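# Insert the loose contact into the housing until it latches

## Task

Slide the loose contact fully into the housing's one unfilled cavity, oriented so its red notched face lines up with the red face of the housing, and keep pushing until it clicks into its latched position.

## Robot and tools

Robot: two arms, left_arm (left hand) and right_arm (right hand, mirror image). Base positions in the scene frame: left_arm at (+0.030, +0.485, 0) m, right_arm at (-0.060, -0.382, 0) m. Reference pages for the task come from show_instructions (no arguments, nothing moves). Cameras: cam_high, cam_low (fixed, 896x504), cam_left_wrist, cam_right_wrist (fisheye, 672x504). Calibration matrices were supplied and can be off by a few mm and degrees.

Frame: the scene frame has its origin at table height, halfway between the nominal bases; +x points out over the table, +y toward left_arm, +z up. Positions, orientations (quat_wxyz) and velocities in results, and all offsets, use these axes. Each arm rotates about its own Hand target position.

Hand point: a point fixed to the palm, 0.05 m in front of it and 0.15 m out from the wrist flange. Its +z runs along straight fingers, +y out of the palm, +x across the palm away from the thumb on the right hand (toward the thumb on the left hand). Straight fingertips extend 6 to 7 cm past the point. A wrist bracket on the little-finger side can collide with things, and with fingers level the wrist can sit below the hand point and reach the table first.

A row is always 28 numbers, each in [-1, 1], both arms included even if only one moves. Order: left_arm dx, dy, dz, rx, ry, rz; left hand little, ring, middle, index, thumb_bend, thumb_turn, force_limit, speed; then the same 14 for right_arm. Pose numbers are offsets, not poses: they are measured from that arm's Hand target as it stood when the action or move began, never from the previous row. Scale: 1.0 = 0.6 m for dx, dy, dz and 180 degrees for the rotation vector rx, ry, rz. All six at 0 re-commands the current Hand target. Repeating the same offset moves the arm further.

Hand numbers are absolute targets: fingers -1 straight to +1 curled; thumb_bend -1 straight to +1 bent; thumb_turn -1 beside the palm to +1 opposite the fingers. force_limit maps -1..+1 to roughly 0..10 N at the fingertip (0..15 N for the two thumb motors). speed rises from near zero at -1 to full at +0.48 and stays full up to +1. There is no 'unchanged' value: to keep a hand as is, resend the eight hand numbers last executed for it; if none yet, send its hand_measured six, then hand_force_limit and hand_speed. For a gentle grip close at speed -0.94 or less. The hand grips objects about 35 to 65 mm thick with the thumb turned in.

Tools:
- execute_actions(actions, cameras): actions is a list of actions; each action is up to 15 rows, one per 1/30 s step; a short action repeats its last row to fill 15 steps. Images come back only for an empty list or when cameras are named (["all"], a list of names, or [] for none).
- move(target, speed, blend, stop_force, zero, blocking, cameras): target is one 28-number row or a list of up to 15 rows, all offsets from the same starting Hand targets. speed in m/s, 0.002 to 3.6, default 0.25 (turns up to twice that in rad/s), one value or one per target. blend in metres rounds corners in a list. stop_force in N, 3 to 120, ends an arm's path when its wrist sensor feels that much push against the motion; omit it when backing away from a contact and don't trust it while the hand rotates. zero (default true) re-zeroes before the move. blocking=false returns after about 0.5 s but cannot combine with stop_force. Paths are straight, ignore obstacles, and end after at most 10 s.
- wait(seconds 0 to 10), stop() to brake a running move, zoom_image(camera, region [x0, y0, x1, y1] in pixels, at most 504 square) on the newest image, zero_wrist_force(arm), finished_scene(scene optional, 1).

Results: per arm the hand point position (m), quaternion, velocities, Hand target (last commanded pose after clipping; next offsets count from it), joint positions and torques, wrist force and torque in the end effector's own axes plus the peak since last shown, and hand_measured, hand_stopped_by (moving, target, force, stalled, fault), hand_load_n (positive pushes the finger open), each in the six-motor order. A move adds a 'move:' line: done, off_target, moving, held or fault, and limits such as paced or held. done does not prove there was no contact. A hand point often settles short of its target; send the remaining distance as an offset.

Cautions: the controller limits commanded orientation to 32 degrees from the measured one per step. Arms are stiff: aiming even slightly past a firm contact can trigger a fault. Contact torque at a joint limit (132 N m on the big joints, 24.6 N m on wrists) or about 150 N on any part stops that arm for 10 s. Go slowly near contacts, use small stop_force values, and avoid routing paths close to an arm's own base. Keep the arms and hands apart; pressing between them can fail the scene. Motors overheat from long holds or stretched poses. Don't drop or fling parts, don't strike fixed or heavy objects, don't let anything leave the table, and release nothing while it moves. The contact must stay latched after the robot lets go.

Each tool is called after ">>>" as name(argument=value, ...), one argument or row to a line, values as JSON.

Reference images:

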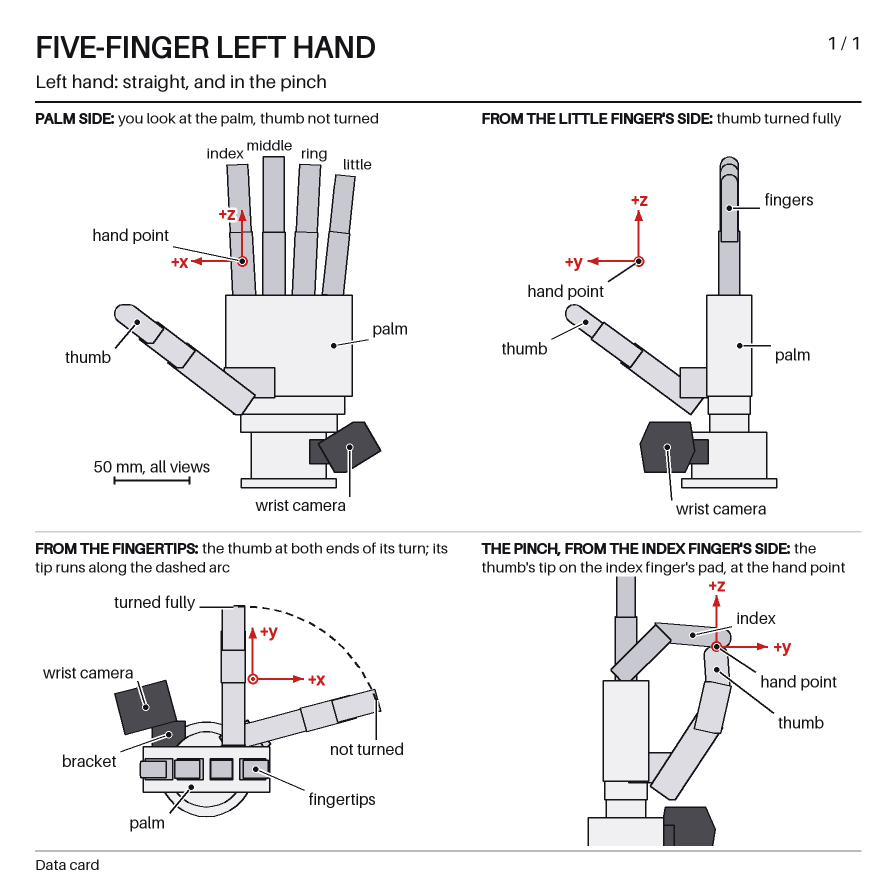

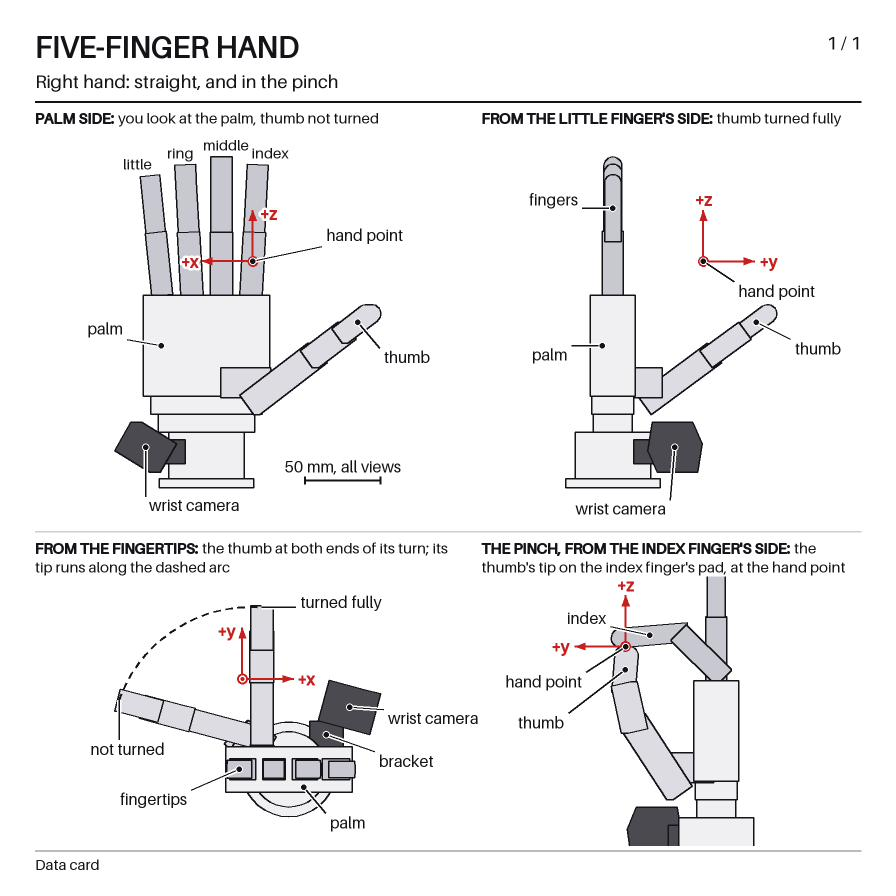

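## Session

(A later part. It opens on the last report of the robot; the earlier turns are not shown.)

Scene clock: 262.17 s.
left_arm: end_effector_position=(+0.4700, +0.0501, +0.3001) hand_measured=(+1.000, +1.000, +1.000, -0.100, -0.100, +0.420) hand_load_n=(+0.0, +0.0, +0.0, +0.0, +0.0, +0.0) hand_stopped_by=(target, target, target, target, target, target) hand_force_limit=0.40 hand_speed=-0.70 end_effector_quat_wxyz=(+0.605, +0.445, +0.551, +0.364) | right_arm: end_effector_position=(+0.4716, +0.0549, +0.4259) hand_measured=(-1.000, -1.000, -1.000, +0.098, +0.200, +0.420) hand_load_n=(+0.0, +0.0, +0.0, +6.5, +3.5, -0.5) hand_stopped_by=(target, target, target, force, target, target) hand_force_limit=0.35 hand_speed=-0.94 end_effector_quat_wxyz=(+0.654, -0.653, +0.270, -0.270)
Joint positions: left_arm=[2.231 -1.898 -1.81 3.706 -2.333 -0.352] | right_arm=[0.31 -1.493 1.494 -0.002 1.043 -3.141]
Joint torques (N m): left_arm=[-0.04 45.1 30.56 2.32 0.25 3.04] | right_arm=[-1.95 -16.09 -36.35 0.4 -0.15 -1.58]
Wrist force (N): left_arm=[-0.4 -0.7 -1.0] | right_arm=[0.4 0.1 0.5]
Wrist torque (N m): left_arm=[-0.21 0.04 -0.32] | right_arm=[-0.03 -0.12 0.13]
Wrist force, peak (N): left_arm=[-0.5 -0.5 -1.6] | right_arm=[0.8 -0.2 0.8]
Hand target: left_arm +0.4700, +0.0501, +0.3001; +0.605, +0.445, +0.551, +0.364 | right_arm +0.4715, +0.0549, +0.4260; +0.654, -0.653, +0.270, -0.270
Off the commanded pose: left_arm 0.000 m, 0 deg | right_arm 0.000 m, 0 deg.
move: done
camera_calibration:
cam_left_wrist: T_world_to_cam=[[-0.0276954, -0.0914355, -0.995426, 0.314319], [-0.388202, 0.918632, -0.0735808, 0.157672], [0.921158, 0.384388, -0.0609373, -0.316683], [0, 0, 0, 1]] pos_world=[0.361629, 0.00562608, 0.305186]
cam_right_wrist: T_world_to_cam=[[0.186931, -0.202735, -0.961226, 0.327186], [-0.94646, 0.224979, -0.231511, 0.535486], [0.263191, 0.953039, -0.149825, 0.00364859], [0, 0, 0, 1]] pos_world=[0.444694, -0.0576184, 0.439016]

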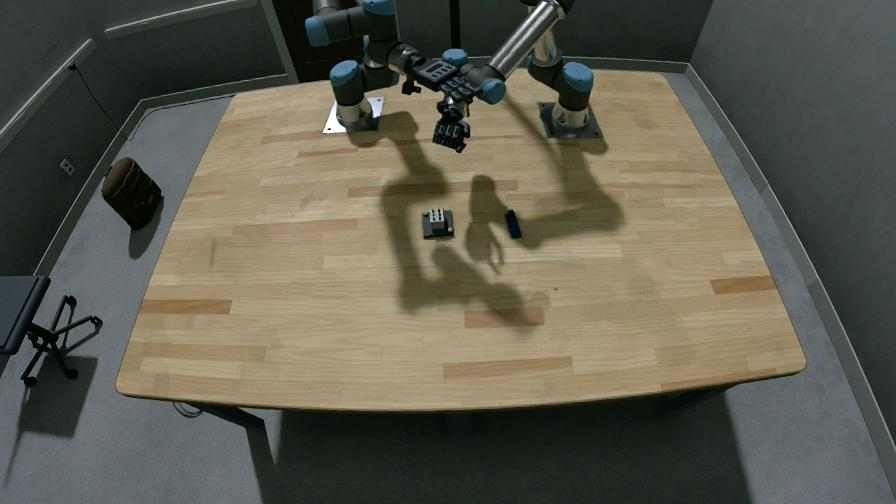

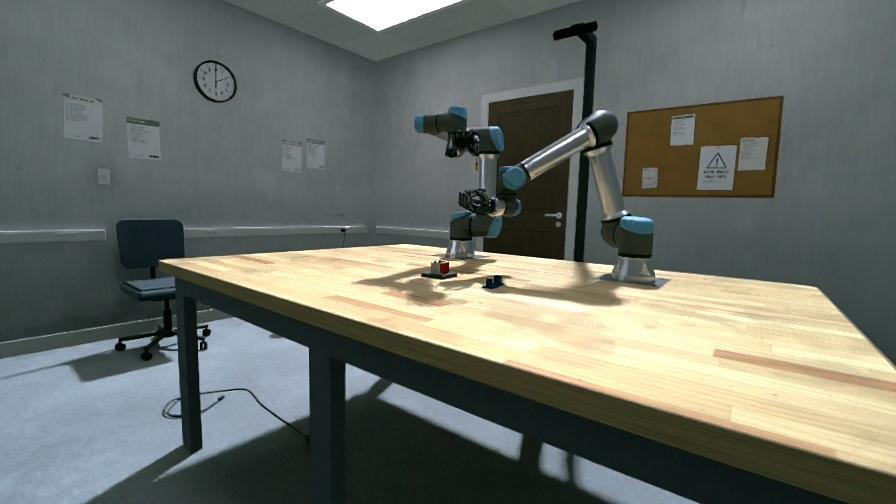

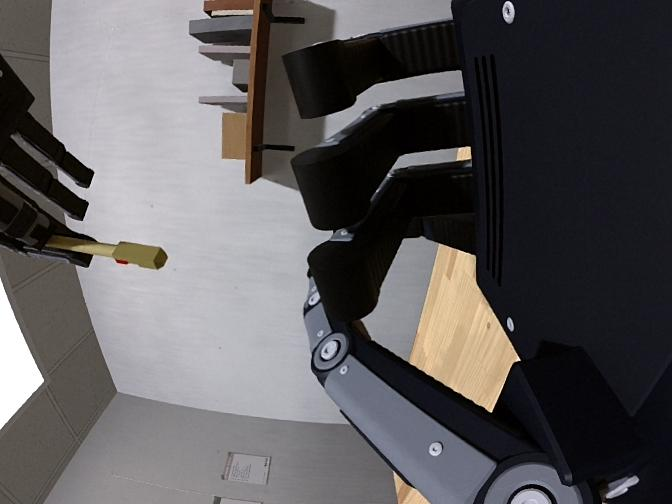

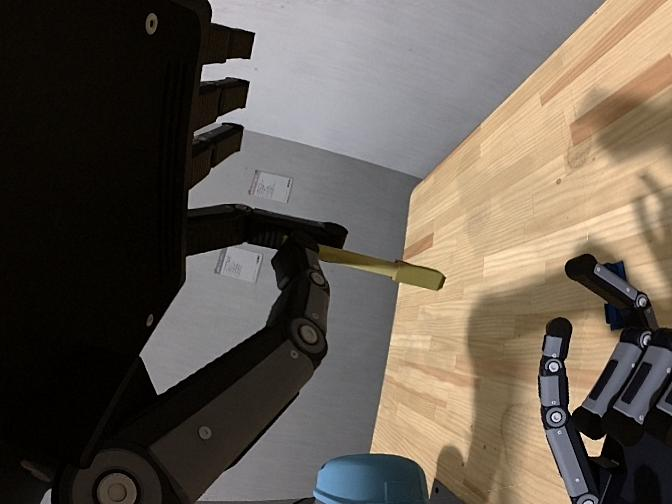

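>>> move(
  target=[
    [0,0,0,0,0,0,-1,-1,-1,-1,-1,-1,0.4,-0.3,0.0808,-0.2248,-0.0433,0,0,0.1833,-1,-1,-1,0.55,0.2,0.42,0.35,-0.94],
    [-0.095,-0.0143,-0.2668,0.6135,0.0011,-0.3402,-1,-1,-1,-1,-1,-1,0.4,-0.3,0.1242,-0.1715,-0.3933,0,0,0.1833,-1,-1,-1,0.55,0.2,0.42,0.35,-0.94],
  ],
  speed=[0.12,0.2],
  blend=[0.02,0],
  cameras=["all"],
)

Scene clock: 282.23 s.
left_arm: end_effector_position=(+0.4130, +0.0415, +0.1400) hand_measured=(-1.000, -1.000, -1.000, -1.000, -1.000, -1.000) hand_load_n=(+0.0, +0.0, +0.0, +0.0, +0.0, +0.0) hand_stopped_by=(target, target, target, target, target, target) hand_force_limit=0.40 hand_speed=-0.30 end_effector_quat_wxyz=(+0.083, +0.912, -0.227, +0.331) | right_arm: end_effector_position=(+0.5461, -0.0480, +0.1900) hand_measured=(-1.000, -1.000, -1.000, +0.098, +0.200, +0.420) hand_load_n=(-0.5, +0.0, +0.0, +6.5, +3.5, +0.0) hand_stopped_by=(target, target, target, force, target, target) hand_force_limit=0.35 hand_speed=-0.94 end_effector_quat_wxyz=(+0.703, -0.703, +0.074, -0.073)
Joint positions: left_arm=[2.595 -1.825 -1.846 2.797 -1.601 1.532] | right_arm=[-0.036 -1.016 1.476 -0.461 0.121 -3.14]
Joint torques (N m): left_arm=[-9.92 13.63 30.72 -2.27 -1.56 2.58] | right_arm=[9.1 -35.55 -8.17 -2.07 2.13 1.71]
Wrist force (N): left_arm=[0.1 -0.5 -0.4] | right_arm=[0.3 -0.1 0.6]
Wrist torque (N m): left_arm=[-0.07 -0.03 -0.16] | right_arm=[-0.07 -0.08 -0.07]
Wrist force, peak (N): left_arm=[-0.4 -0.4 -1.8] | right_arm=[0.5 0.3 0.9]
Hand target: left_arm +0.4130, +0.0415, +0.1400; +0.083, +0.912, -0.227, +0.331 | right_arm +0.5461, -0.0480, +0.1900; +0.703, -0.703, +0.074, -0.073
Off the commanded pose: left_arm 0.000 m, 0 deg | right_arm 0.000 m, 0 deg.
move: done; blend cut to 0 m at target 1
camera_calibration:
cam_left_wrist: T_world_to_cam=[[0.617255, 0.768059, 0.170535, -0.312636], [0.16786, -0.340327, 0.925203, -0.185691], [0.768648, -0.54246, -0.338995, -0.130211], [0, 0, 0, 1]] pos_world=[0.324233, 0.106293, 0.180976]
cam_right_wrist: T_world_to_cam=[[0.267135, -0.0683413, -0.961233, 0.028214], [-0.916317, -0.326818, -0.231417, 0.531524], [-0.298333, 0.942613, -0.149927, 0.352789], [0, 0, 0, 1]] pos_world=[0.584756, -0.156904, 0.203016]

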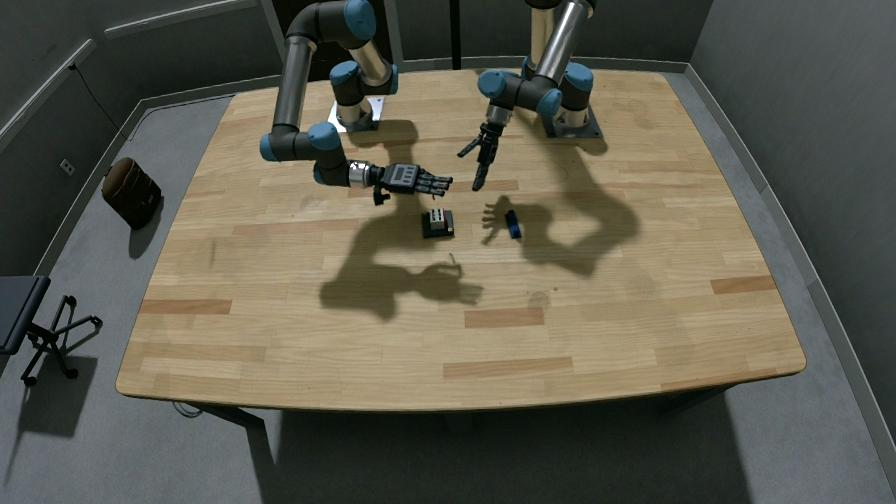

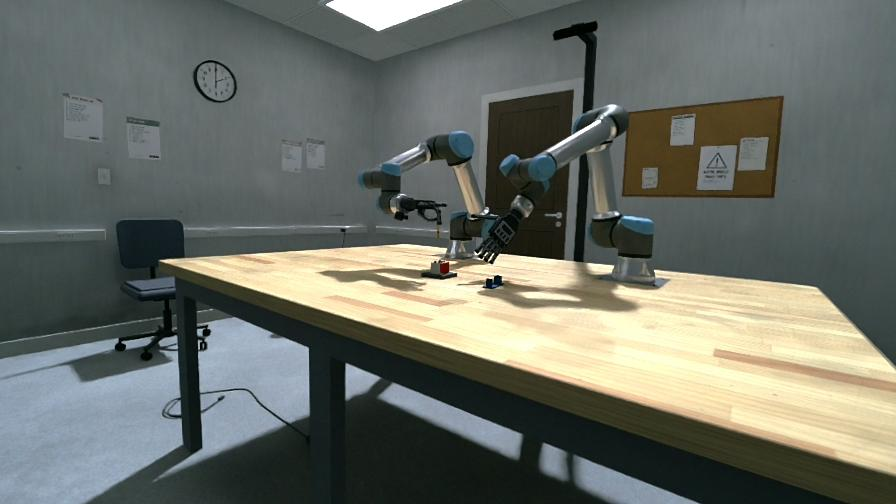

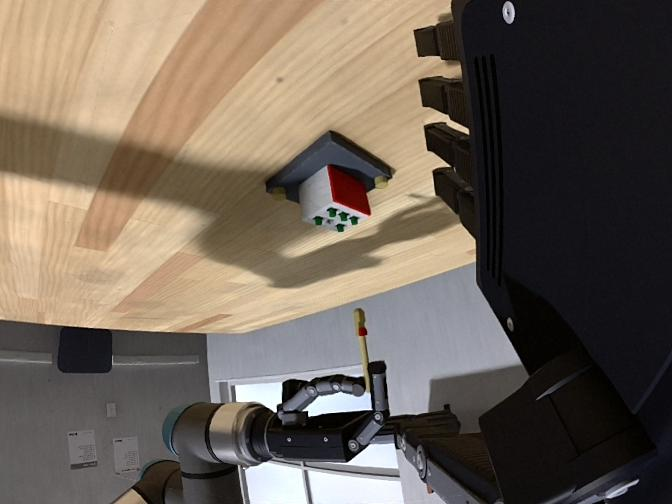

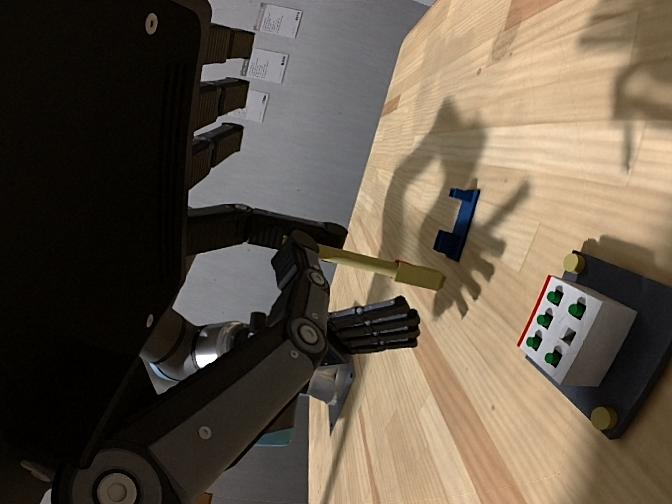

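>>> zoom_image(
  camera="cam_left_wrist",
  region=[260, 120, 400, 240],
)

>>> zoom_image(
  camera="cam_left_wrist",
  region=[310, 290, 410, 400],
)

>>> zoom_image(
  camera="cam_right_wrist",
  region=[500, 240, 640, 400],
)

>>> zoom_image(
  camera="cam_right_wrist",
  region=[385, 250, 455, 300],
)

Scaled by 3.600 from the camera's 672x504 image, which has a finer 960x720 frame.

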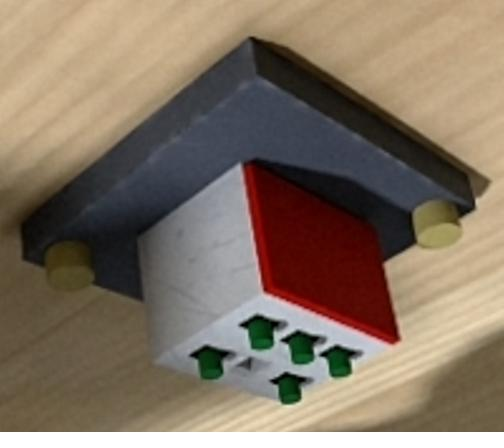

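Scaled by 4.582 from the camera's 672x504 image, which has a finer 960x720 frame.

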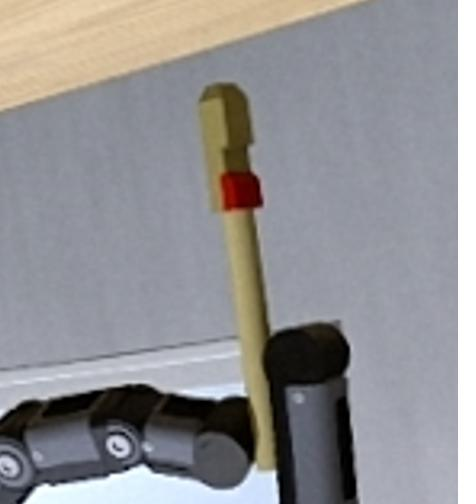

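Scaled by 3.150 from the camera's 672x504 image, which has a finer 960x720 frame.

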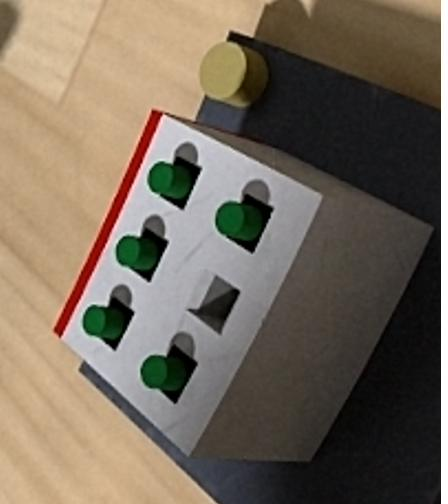

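Scaled by 7.200 from the camera's 672x504 image, which has a finer 960x720 frame.

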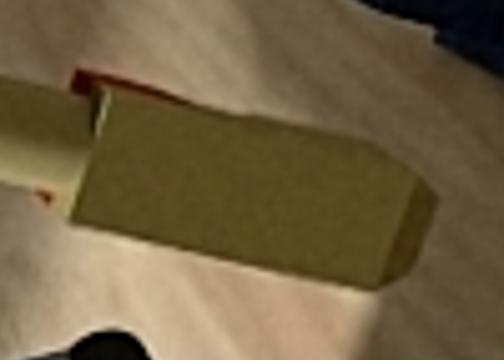

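>>> zoom_image(
  camera="cam_low",
  region=[415, 205, 465, 285],
)

>>> zoom_image(
  camera="cam_low",
  region=[420, 210, 455, 245],
)

>>> zoom_image(
  camera="cam_right_wrist",
  region=[540, 310, 600, 360],
)

>>> zoom_image(
  camera="cam_left_wrist",
  region=[340, 295, 390, 395],
)

Scaled by 6.300 from the camera's 896x504 image, which has a finer 1280x720 frame.

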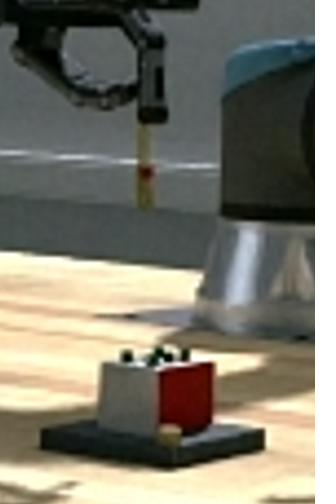

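Scaled by 14.400 from the camera's 896x504 image, which has a finer 1280x720 frame.

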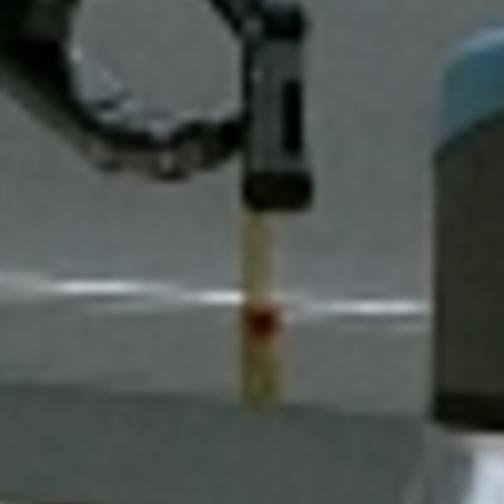

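Scaled by 8.400 from the camera's 672x504 image, which has a finer 960x720 frame.

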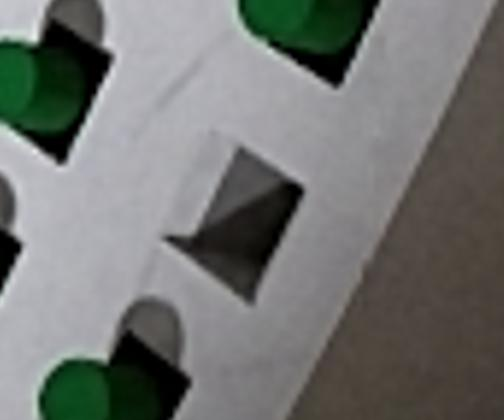

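Scaled by 5.040 from the camera's 672x504 image, which has a finer 960x720 frame.

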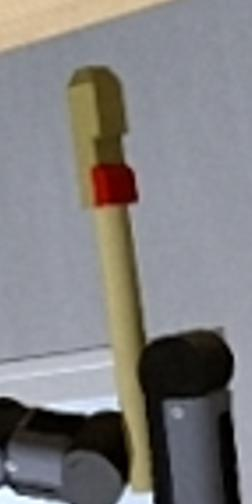

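>>> move(
  target=[0,0,0,0,0,0,-1,-1,-1,-1,-1,-1,0.4,-0.3,-0.0207,-0.0057,-0.1013,-0.0159,-0.008,0,-1,-1,-1,0.55,0.2,0.42,0.35,-0.94],
  speed=0.06,
  cameras=["cam_low","cam_left_wrist","cam_right_wrist"],
)

>>> zoom_image(
  camera="cam_left_wrist",
  region=[270, 150, 400, 350],
)

>>> zoom_image(
  camera="cam_right_wrist",
  region=[380, 240, 560, 390],
)

>>> zoom_image(
  camera="cam_low",
  region=[415, 230, 465, 280],
)

Scene clock: 290.83 s.
left_arm: end_effector_position=(+0.4130, +0.0415, +0.1400) hand_measured=(-1.000, -1.000, -1.000, -1.000, -1.000, -1.000) hand_load_n=(+0.0, +0.0, +0.0, +0.0, +0.0, +0.0) hand_stopped_by=(target, target, target, target, target, target) hand_force_limit=0.40 hand_speed=-0.30 end_effector_quat_wxyz=(+0.083, +0.912, -0.227, +0.331) | right_arm: end_effector_position=(+0.5336, -0.0514, +0.1293) hand_measured=(-1.000, -1.000, -1.000, +0.098, +0.200, +0.420) hand_load_n=(+0.0, +0.0, +0.0, +6.5, +3.5, -0.5) hand_stopped_by=(target, target, target, force, target, target) hand_force_limit=0.35 hand_speed=-0.94 end_effector_quat_wxyz=(+0.687, -0.719, +0.063, -0.084)
Joint positions: left_arm=[2.595 -1.825 -1.846 2.797 -1.601 1.532] | right_arm=[-0.038 -0.916 1.465 -0.216 0.126 -3.506]
Joint torques (N m): left_arm=[-9.58 14.43 29.93 -2.59 -1.64 2.87] | right_arm=[9.36 -33.67 -31.31 2.31 1.61 -1.62]
Wrist force (N): left_arm=[0.2 -0.7 -0.3] | right_arm=[0.6 0.0 0.6]
Wrist torque (N m): left_arm=[-0.10 -0.04 -0.15] | right_arm=[-0.05 -0.13 0.12]
Wrist force, peak (N): left_arm=[0.2 -0.8 -0.4] | right_arm=[0.6 0.8 0.2]
Hand target: left_arm +0.4130, +0.0415, +0.1400; +0.083, +0.912, -0.227, +0.331 | right_arm +0.5336, -0.0514, +0.1292; +0.686, -0.720, +0.063, -0.084
Off the commanded pose: left_arm 0.000 m, 0 deg | right_arm 0.000 m, 0 deg.
move: done
camera_calibration:
cam_left_wrist: T_world_to_cam=[[0.617356, 0.767936, 0.170722, -0.312751], [0.167797, -0.340562, 0.925128, -0.185649], [0.76858, -0.542487, -0.339105, -0.130244], [0, 0, 0, 1]] pos_world=[0.324333, 0.106293, 0.180976]
cam_right_wrist: T_world_to_cam=[[0.291502, -0.114034, -0.949749, -0.0438861], [-0.910545, -0.337349, -0.238964, 0.502373], [-0.293147, 0.934447, -0.202171, 0.346726], [0, 0, 0, 1]] pos_world=[0.571868, -0.159527, 0.148467]
Images, in order (width x height): cam_low 896x504, cam_left_wrist 672x504, cam_right_wrist 672x504.

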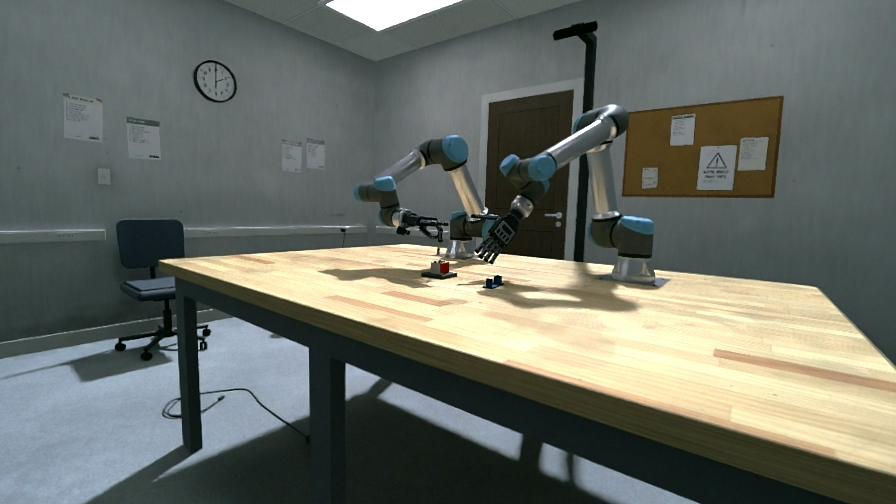

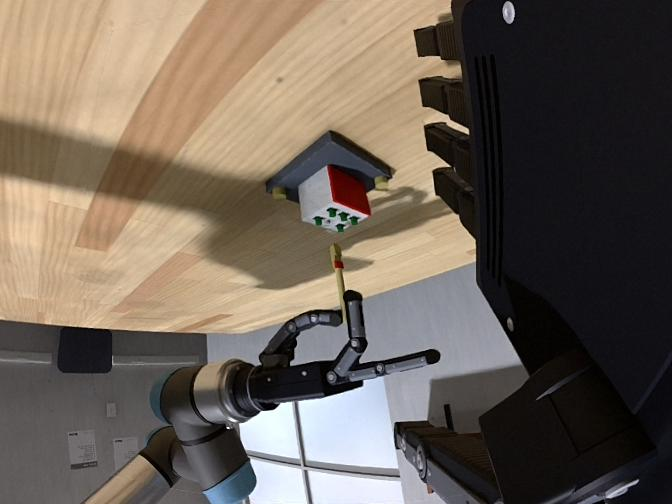

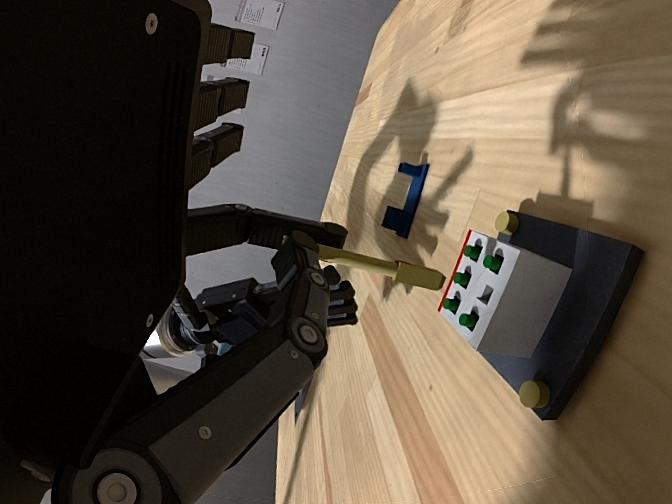

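Scaled by 2.520 from the camera's 672x504 image, which has a finer 960x720 frame.

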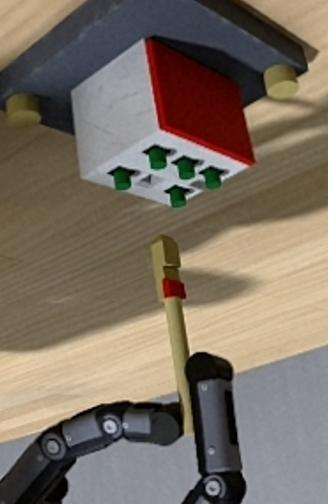

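Scaled by 2.800 from the camera's 672x504 image, which has a finer 960x720 frame.

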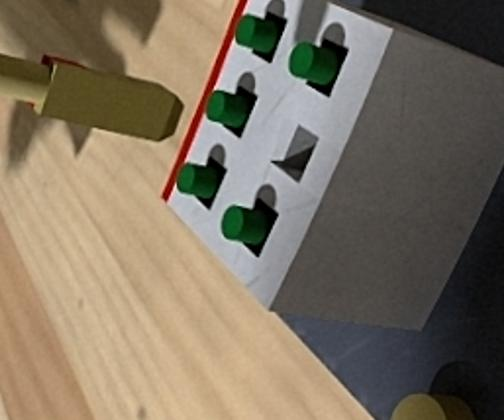

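Scaled by 10.080 from the camera's 896x504 image, which has a finer 1280x720 frame.

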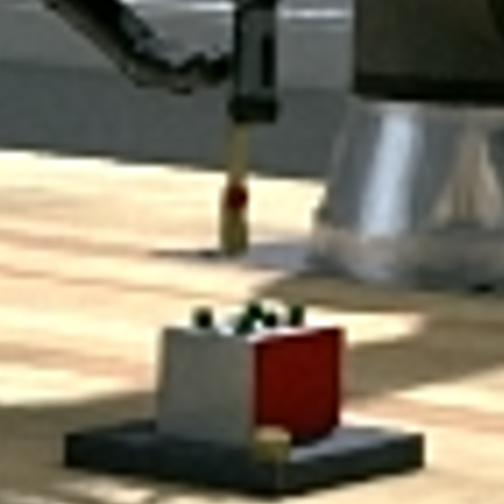

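>>> move(
  target=[0,0,0,0,0,0,-1,-1,-1,-1,-1,-1,0.4,-0.3,0,0,-0.0333,0,0,0,-1,-1,-1,0.55,0.2,0.42,0.35,-0.94],
  speed=0.03,
  stop_force=3,
  cameras=["cam_low","cam_left_wrist","cam_right_wrist"],
)

>>> zoom_image(
  camera="cam_left_wrist",
  region=[290, 170, 390, 310],
)

>>> zoom_image(
  camera="cam_right_wrist",
  region=[380, 240, 500, 340],
)

>>> zoom_image(
  camera="cam_low",
  region=[420, 235, 460, 275],
)

Scene clock: 294.33 s.
left_arm: end_effector_position=(+0.4130, +0.0415, +0.1400) hand_measured=(-1.000, -1.000, -1.000, -1.000, -1.000, -1.000) hand_load_n=(+0.0, +0.0, +0.0, +0.0, +0.0, +0.0) hand_stopped_by=(target, target, target, target, target, target) hand_force_limit=0.40 hand_speed=-0.30 end_effector_quat_wxyz=(+0.083, +0.912, -0.227, +0.331) | right_arm: end_effector_position=(+0.5336, -0.0514, +0.1093) hand_measured=(-1.000, -1.000, -1.000, +0.098, +0.200, +0.420) hand_load_n=(+0.0, +0.0, +0.0, +6.5, +3.5, -0.5) hand_stopped_by=(target, target, target, force, target, target) hand_force_limit=0.35 hand_speed=-0.94 end_effector_quat_wxyz=(+0.686, -0.720, +0.063, -0.084)
Joint positions: left_arm=[2.595 -1.825 -1.846 2.797 -1.601 1.532] | right_arm=[-0.038 -0.887 1.473 -0.235 0.126 -3.525]
Joint torques (N m): left_arm=[-9.31 15.77 30.52 -2.56 -1.51 2.61] | right_arm=[8.94 -33.68 -6 -1.18 1.43 -1.64]
Wrist force (N): left_arm=[0.2 -0.1 -0.3] | right_arm=[0.5 0.0 0.5]
Wrist torque (N m): left_arm=[-0.01 -0.04 -0.16] | right_arm=[-0.03 -0.11 0.12]
Wrist force, peak (N): left_arm=[0.3 -0.9 -0.4] | right_arm=[0.3 0.3 0.9]
Hand target: left_arm +0.4130, +0.0415, +0.1400; +0.083, +0.912, -0.227, +0.331 | right_arm +0.5336, -0.0514, +0.1093; +0.686, -0.720, +0.063, -0.084
Off the commanded pose: left_arm 0.000 m, 0 deg | right_arm 0.000 m, 0 deg.
move: done
camera_calibration:
cam_left_wrist: T_world_to_cam=[[0.617356, 0.767936, 0.170722, -0.312751], [0.167797, -0.340562, 0.925128, -0.185649], [0.76858, -0.542487, -0.339105, -0.130244], [0, 0, 0, 1]] pos_world=[0.324333, 0.106293, 0.180976]
cam_right_wrist: T_world_to_cam=[[0.29115, -0.115983, -0.949621, -0.0628468], [-0.910396, -0.338592, -0.23777, 0.497296], [-0.293957, 0.933757, -0.204172, 0.343363], [0, 0, 0, 1]] pos_world=[0.571968, -0.159526, 0.128666]
Images, in order (width x height): cam_low 896x504, cam_left_wrist 672x504, cam_right_wrist 672x504.

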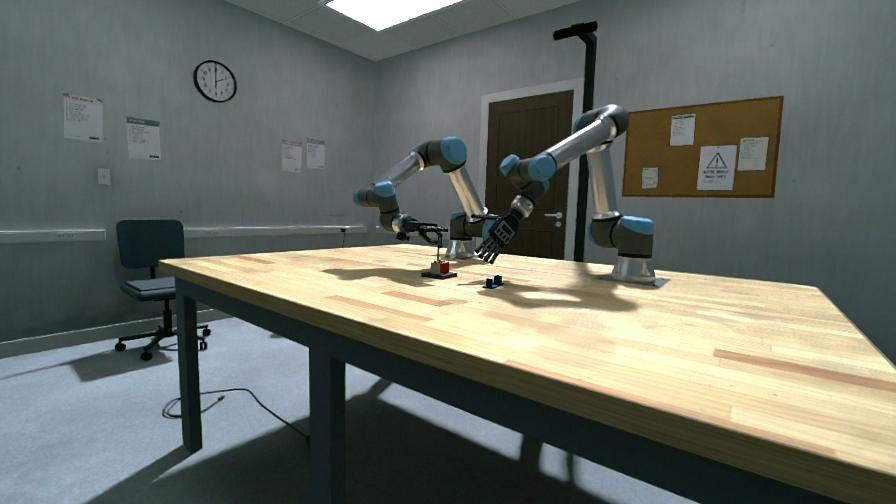

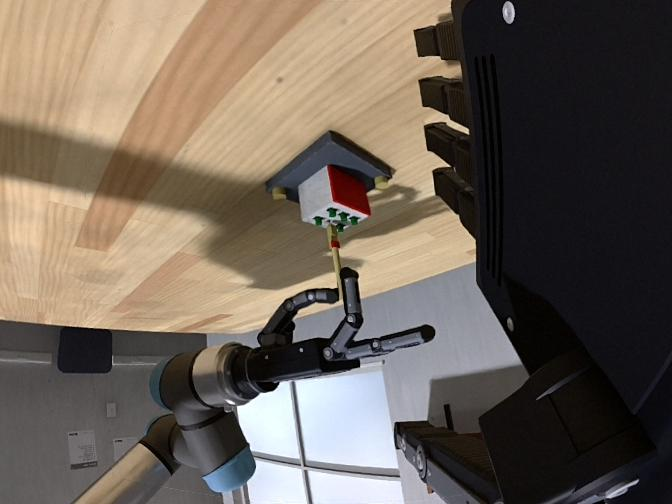

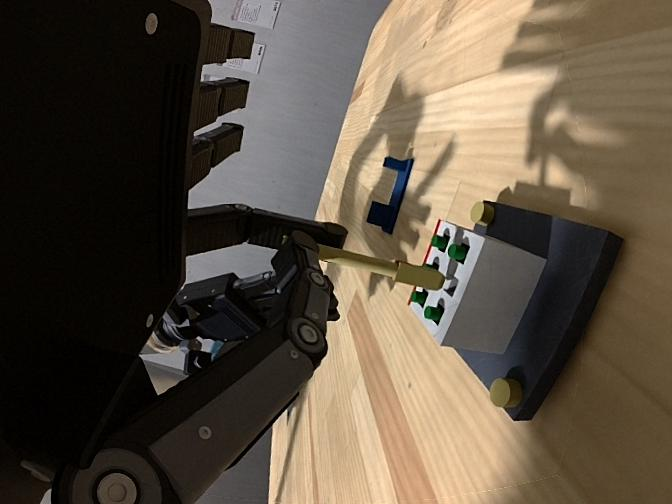

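Scaled by 3.600 from the camera's 672x504 image, which has a finer 960x720 frame.

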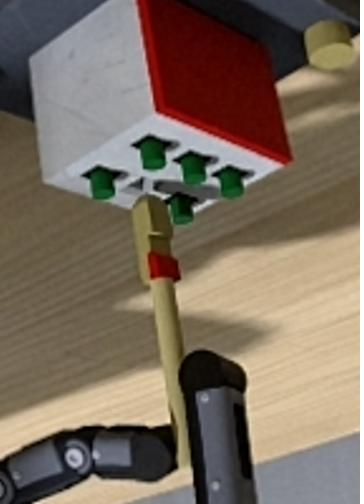

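Scaled by 4.200 from the camera's 672x504 image, which has a finer 960x720 frame.

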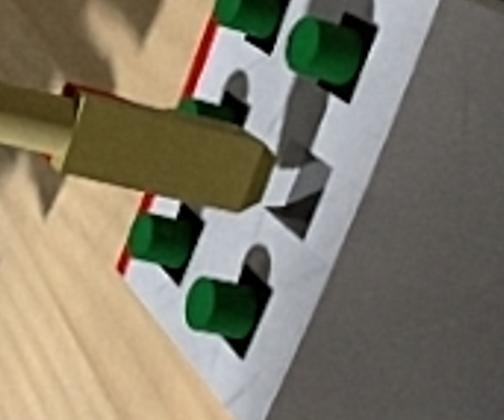

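Scaled by 12.600 from the camera's 896x504 image, which has a finer 1280x720 frame.

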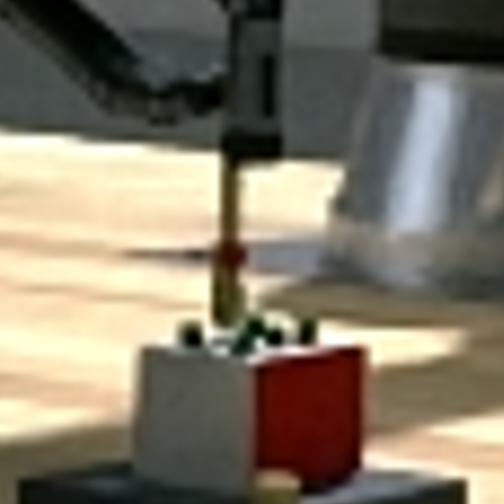

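>>> zoom_image(
  camera="cam_left_wrist",
  region=[310, 205, 360, 255],
)

>>> zoom_image(
  camera="cam_right_wrist",
  region=[420, 260, 480, 310],
)

Scaled by 10.080 from the camera's 672x504 image, which has a finer 960x720 frame.

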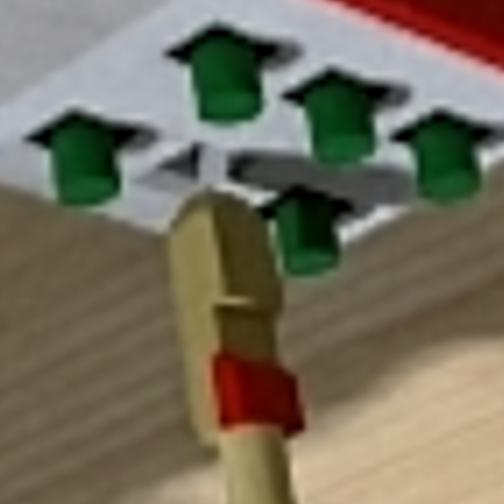

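Scaled by 8.400 from the camera's 672x504 image, which has a finer 960x720 frame.

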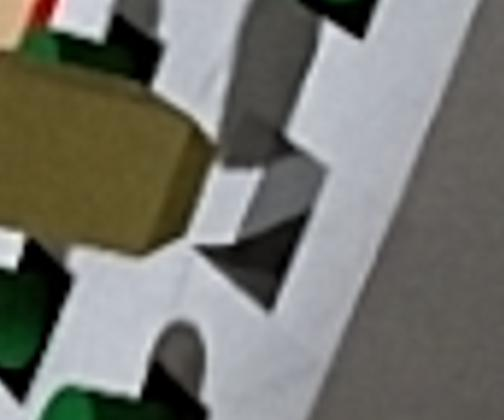

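>>> zoom_image(
  camera="cam_right_wrist",
  region=[428, 268, 464, 298],
)

>>> zoom_image(
  camera="cam_left_wrist",
  region=[318, 212, 348, 242],
)

Scaled by 14.000 from the camera's 672x504 image, which has a finer 960x720 frame.

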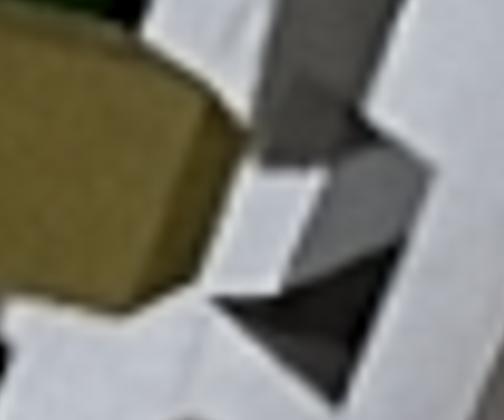

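Scaled by 16.800 from the camera's 672x504 image, which has a finer 960x720 frame.

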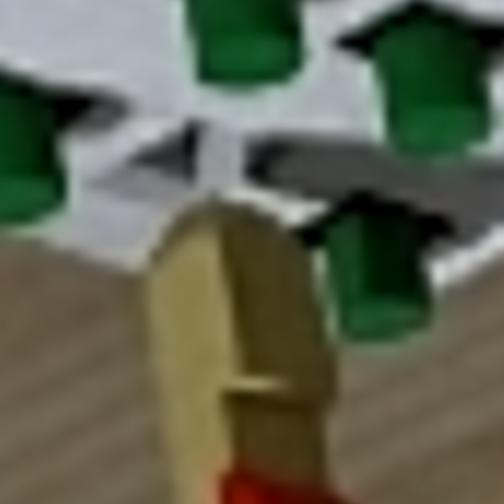

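>>> move(
  target=[0,0,0,0,0,0,-1,-1,-1,-1,-1,-1,0.4,-0.3,0,-0.0008,-0.02,0,0,-0.0111,-1,-1,-1,0.55,0.2,0.42,0.35,-0.94],
  speed=0.01,
  stop_force=3,
  cameras=["cam_left_wrist","cam_right_wrist"],
)

>>> zoom_image(
  camera="cam_right_wrist",
  region=[410, 250, 480, 310],
)

>>> zoom_image(
  camera="cam_left_wrist",
  region=[310, 200, 360, 250],
)

Scene clock: 301.40 s.
left_arm: end_effector_position=(+0.4130, +0.0415, +0.1400) hand_measured=(-1.000, -1.000, -1.000, -1.000, -1.000, -1.000) hand_load_n=(-0.5, +0.5, +0.0, +0.0, +0.0, -0.5) hand_stopped_by=(target, target, target, target, target, target) hand_force_limit=0.40 hand_speed=-0.30 end_effector_quat_wxyz=(+0.083, +0.912, -0.227, +0.331) | right_arm: end_effector_position=(+0.5336, -0.0519, +0.0973) hand_measured=(-1.000, -1.000, -1.000, +0.098, +0.200, +0.420) hand_load_n=(+0.0, +0.0, +0.0, +6.0, +2.5, -0.5) hand_stopped_by=(target, target, target, force, target, target) hand_force_limit=0.35 hand_speed=-0.94 end_effector_quat_wxyz=(+0.685, -0.718, +0.075, -0.096)
Joint positions: left_arm=[2.595 -1.825 -1.846 2.797 -1.601 1.532] | right_arm=[-0.039 -0.904 1.535 -0.353 0.159 -3.45]
Joint torques (N m): left_arm=[-9.88 16.13 31.4 -2.69 -1.73 2.91] | right_arm=[-10.9 -47.97 -5.69 -1.43 1.63 1.75]
Wrist force (N): left_arm=[0.3 -0.5 -0.5] | right_arm=[0.5 0.0 0.4]
Wrist torque (N m): left_arm=[-0.06 -0.06 -0.15] | right_arm=[-0.04 -0.11 -0.06]
Wrist force, peak (N): left_arm=[0.2 -0.7 -0.6] | right_arm=[0.5 0.2 0.9]
Hand target: left_arm +0.4130, +0.0415, +0.1400; +0.083, +0.912, -0.227, +0.331 | right_arm +0.5336, -0.0519, +0.0973; +0.685, -0.718, +0.075, -0.096
Off the commanded pose: left_arm 0.000 m, 0 deg | right_arm 0.000 m, 0 deg.
move: done
camera_calibration:
cam_left_wrist: T_world_to_cam=[[0.617356, 0.767936, 0.170722, -0.312751], [0.167797, -0.340562, 0.925128, -0.185649], [0.76858, -0.542487, -0.339105, -0.130244], [0, 0, 0, 1]] pos_world=[0.324333, 0.106293, 0.180976]
cam_right_wrist: T_world_to_cam=[[0.286912, -0.126065, -0.949626, -0.0725541], [-0.921658, -0.306623, -0.237757, 0.501934], [-0.261205, 0.943446, -0.204162, 0.324384], [0, 0, 0, 1]] pos_world=[0.568159, -0.161281, 0.116666]
Images, in order (width x height): cam_left_wrist 672x504, cam_right_wrist 672x504.

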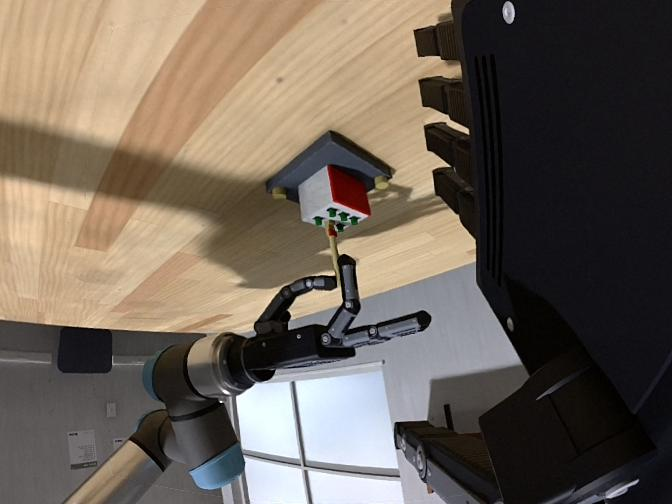

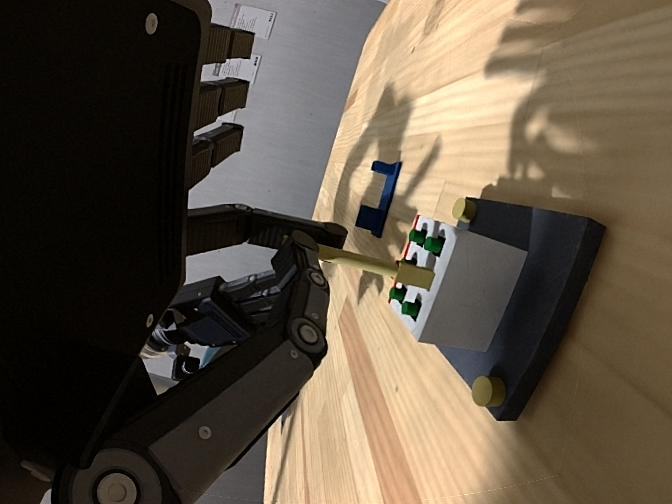

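Scaled by 7.200 from the camera's 672x504 image, which has a finer 960x720 frame.

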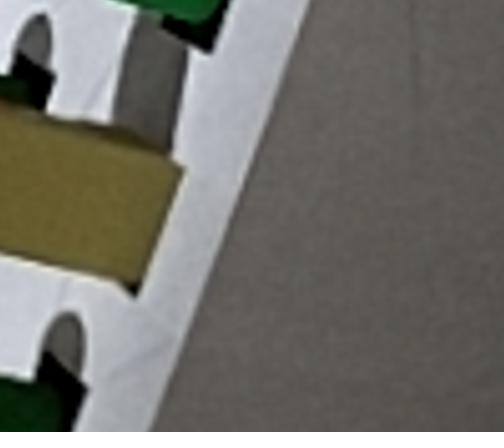

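Scaled by 10.080 from the camera's 672x504 image, which has a finer 960x720 frame.

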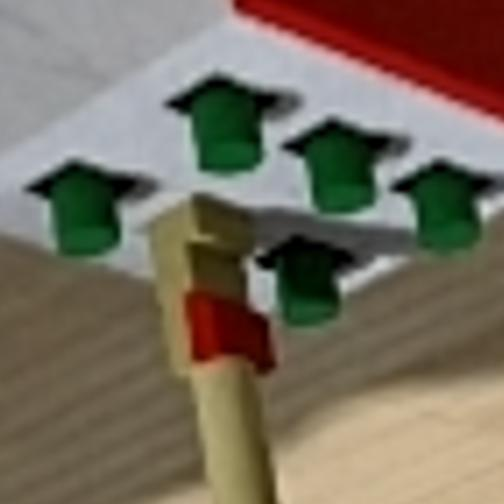

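>>> move(
  target=[0,0,0,0,0,0,-1,-1,-1,-1,-1,-1,0.4,-0.3,0,0,-0.0217,0,0,0,-1,-1,-1,0.55,0.2,0.42,0.35,-0.94],
  speed=0.01,
  stop_force=3.5,
  cameras=["cam_left_wrist","cam_right_wrist"],
)

>>> zoom_image(
  camera="cam_right_wrist",
  region=[280, 220, 480, 310],
)

>>> zoom_image(
  camera="cam_left_wrist",
  region=[300, 190, 370, 300],
)

Scene clock: 303.87 s.
left_arm: end_effector_position=(+0.4130, +0.0415, +0.1400) hand_measured=(-1.000, -1.000, -1.000, -1.000, -1.000, -1.000) hand_load_n=(+0.0, +0.0, +0.0, +0.0, +0.0, +0.0) hand_stopped_by=(target, target, target, target, target, target) hand_force_limit=0.40 hand_speed=-0.30 end_effector_quat_wxyz=(+0.083, +0.912, -0.227, +0.331) | right_arm: end_effector_position=(+0.5336, -0.0519, +0.0842) hand_measured=(-1.000, -1.000, -1.000, +0.098, +0.200, +0.420) hand_load_n=(+0.0, +0.0, +0.0, +6.5, +2.5, -0.5) hand_stopped_by=(target, target, target, force, target, target) hand_force_limit=0.35 hand_speed=-0.94 end_effector_quat_wxyz=(+0.685, -0.718, +0.075, -0.096)
Joint positions: left_arm=[2.595 -1.825 -1.846 2.797 -1.601 1.532] | right_arm=[-0.039 -0.886 1.542 -0.379 0.159 -3.45]
Joint torques (N m): left_arm=[-9.22 14.48 31.42 -2.66 -1.27 2.8] | right_arm=[-8.3 -33.68 -5.05 -1.46 1.4 1.65]
Wrist force (N): left_arm=[0.1 -0.3 -0.3] | right_arm=[0.3 0.0 0.2]
Wrist torque (N m): left_arm=[-0.05 -0.04 -0.16] | right_arm=[-0.04 -0.07 -0.08]
Wrist force, peak (N): left_arm=[0.0 -0.8 -0.6] | right_arm=[0.7 0.0 0.6]
Hand target: left_arm +0.4130, +0.0415, +0.1400; +0.083, +0.912, -0.227, +0.331 | right_arm +0.5336, -0.0519, +0.0842; +0.685, -0.718, +0.075, -0.096
Off the commanded pose: left_arm 0.000 m, 0 deg | right_arm 0.000 m, 0 deg.
move: done
camera_calibration:
cam_left_wrist: T_world_to_cam=[[0.617356, 0.767936, 0.170722, -0.312751], [0.167797, -0.340562, 0.925128, -0.185649], [0.76858, -0.542487, -0.339105, -0.130244], [0, 0, 0, 1]] pos_world=[0.324333, 0.106293, 0.180976]
cam_right_wrist: T_world_to_cam=[[0.286912, -0.126065, -0.949626, -0.0848992], [-0.921658, -0.306623, -0.237757, 0.498843], [-0.261205, 0.943446, -0.204162, 0.32173], [0, 0, 0, 1]] pos_world=[0.568159, -0.161281, 0.103666]
Images, in order (width x height): cam_left_wrist 672x504, cam_right_wrist 672x504.

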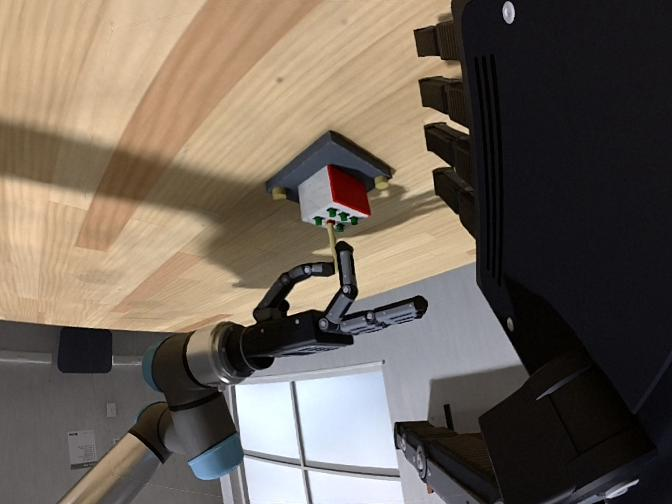

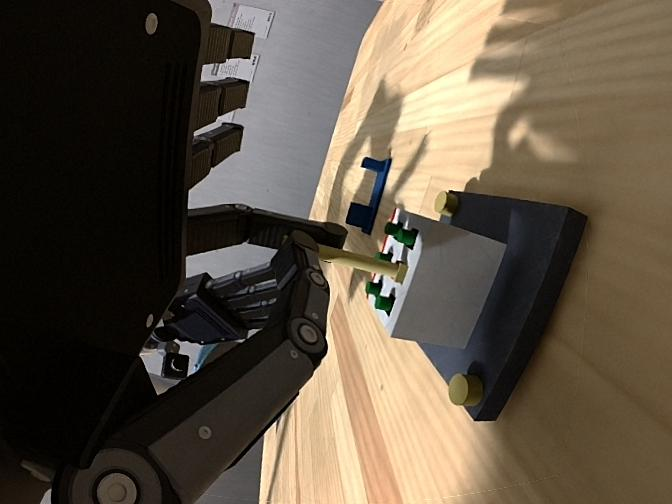

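Scaled by 2.520 from the camera's 672x504 image, which has a finer 960x720 frame.

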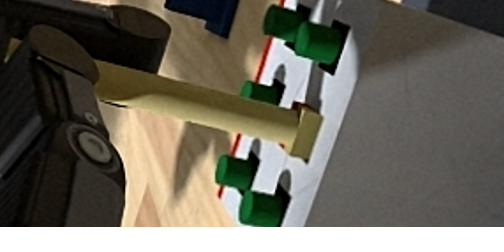

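Scaled by 4.582 from the camera's 672x504 image, which has a finer 960x720 frame.

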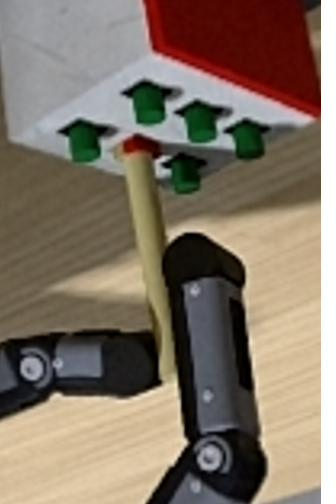

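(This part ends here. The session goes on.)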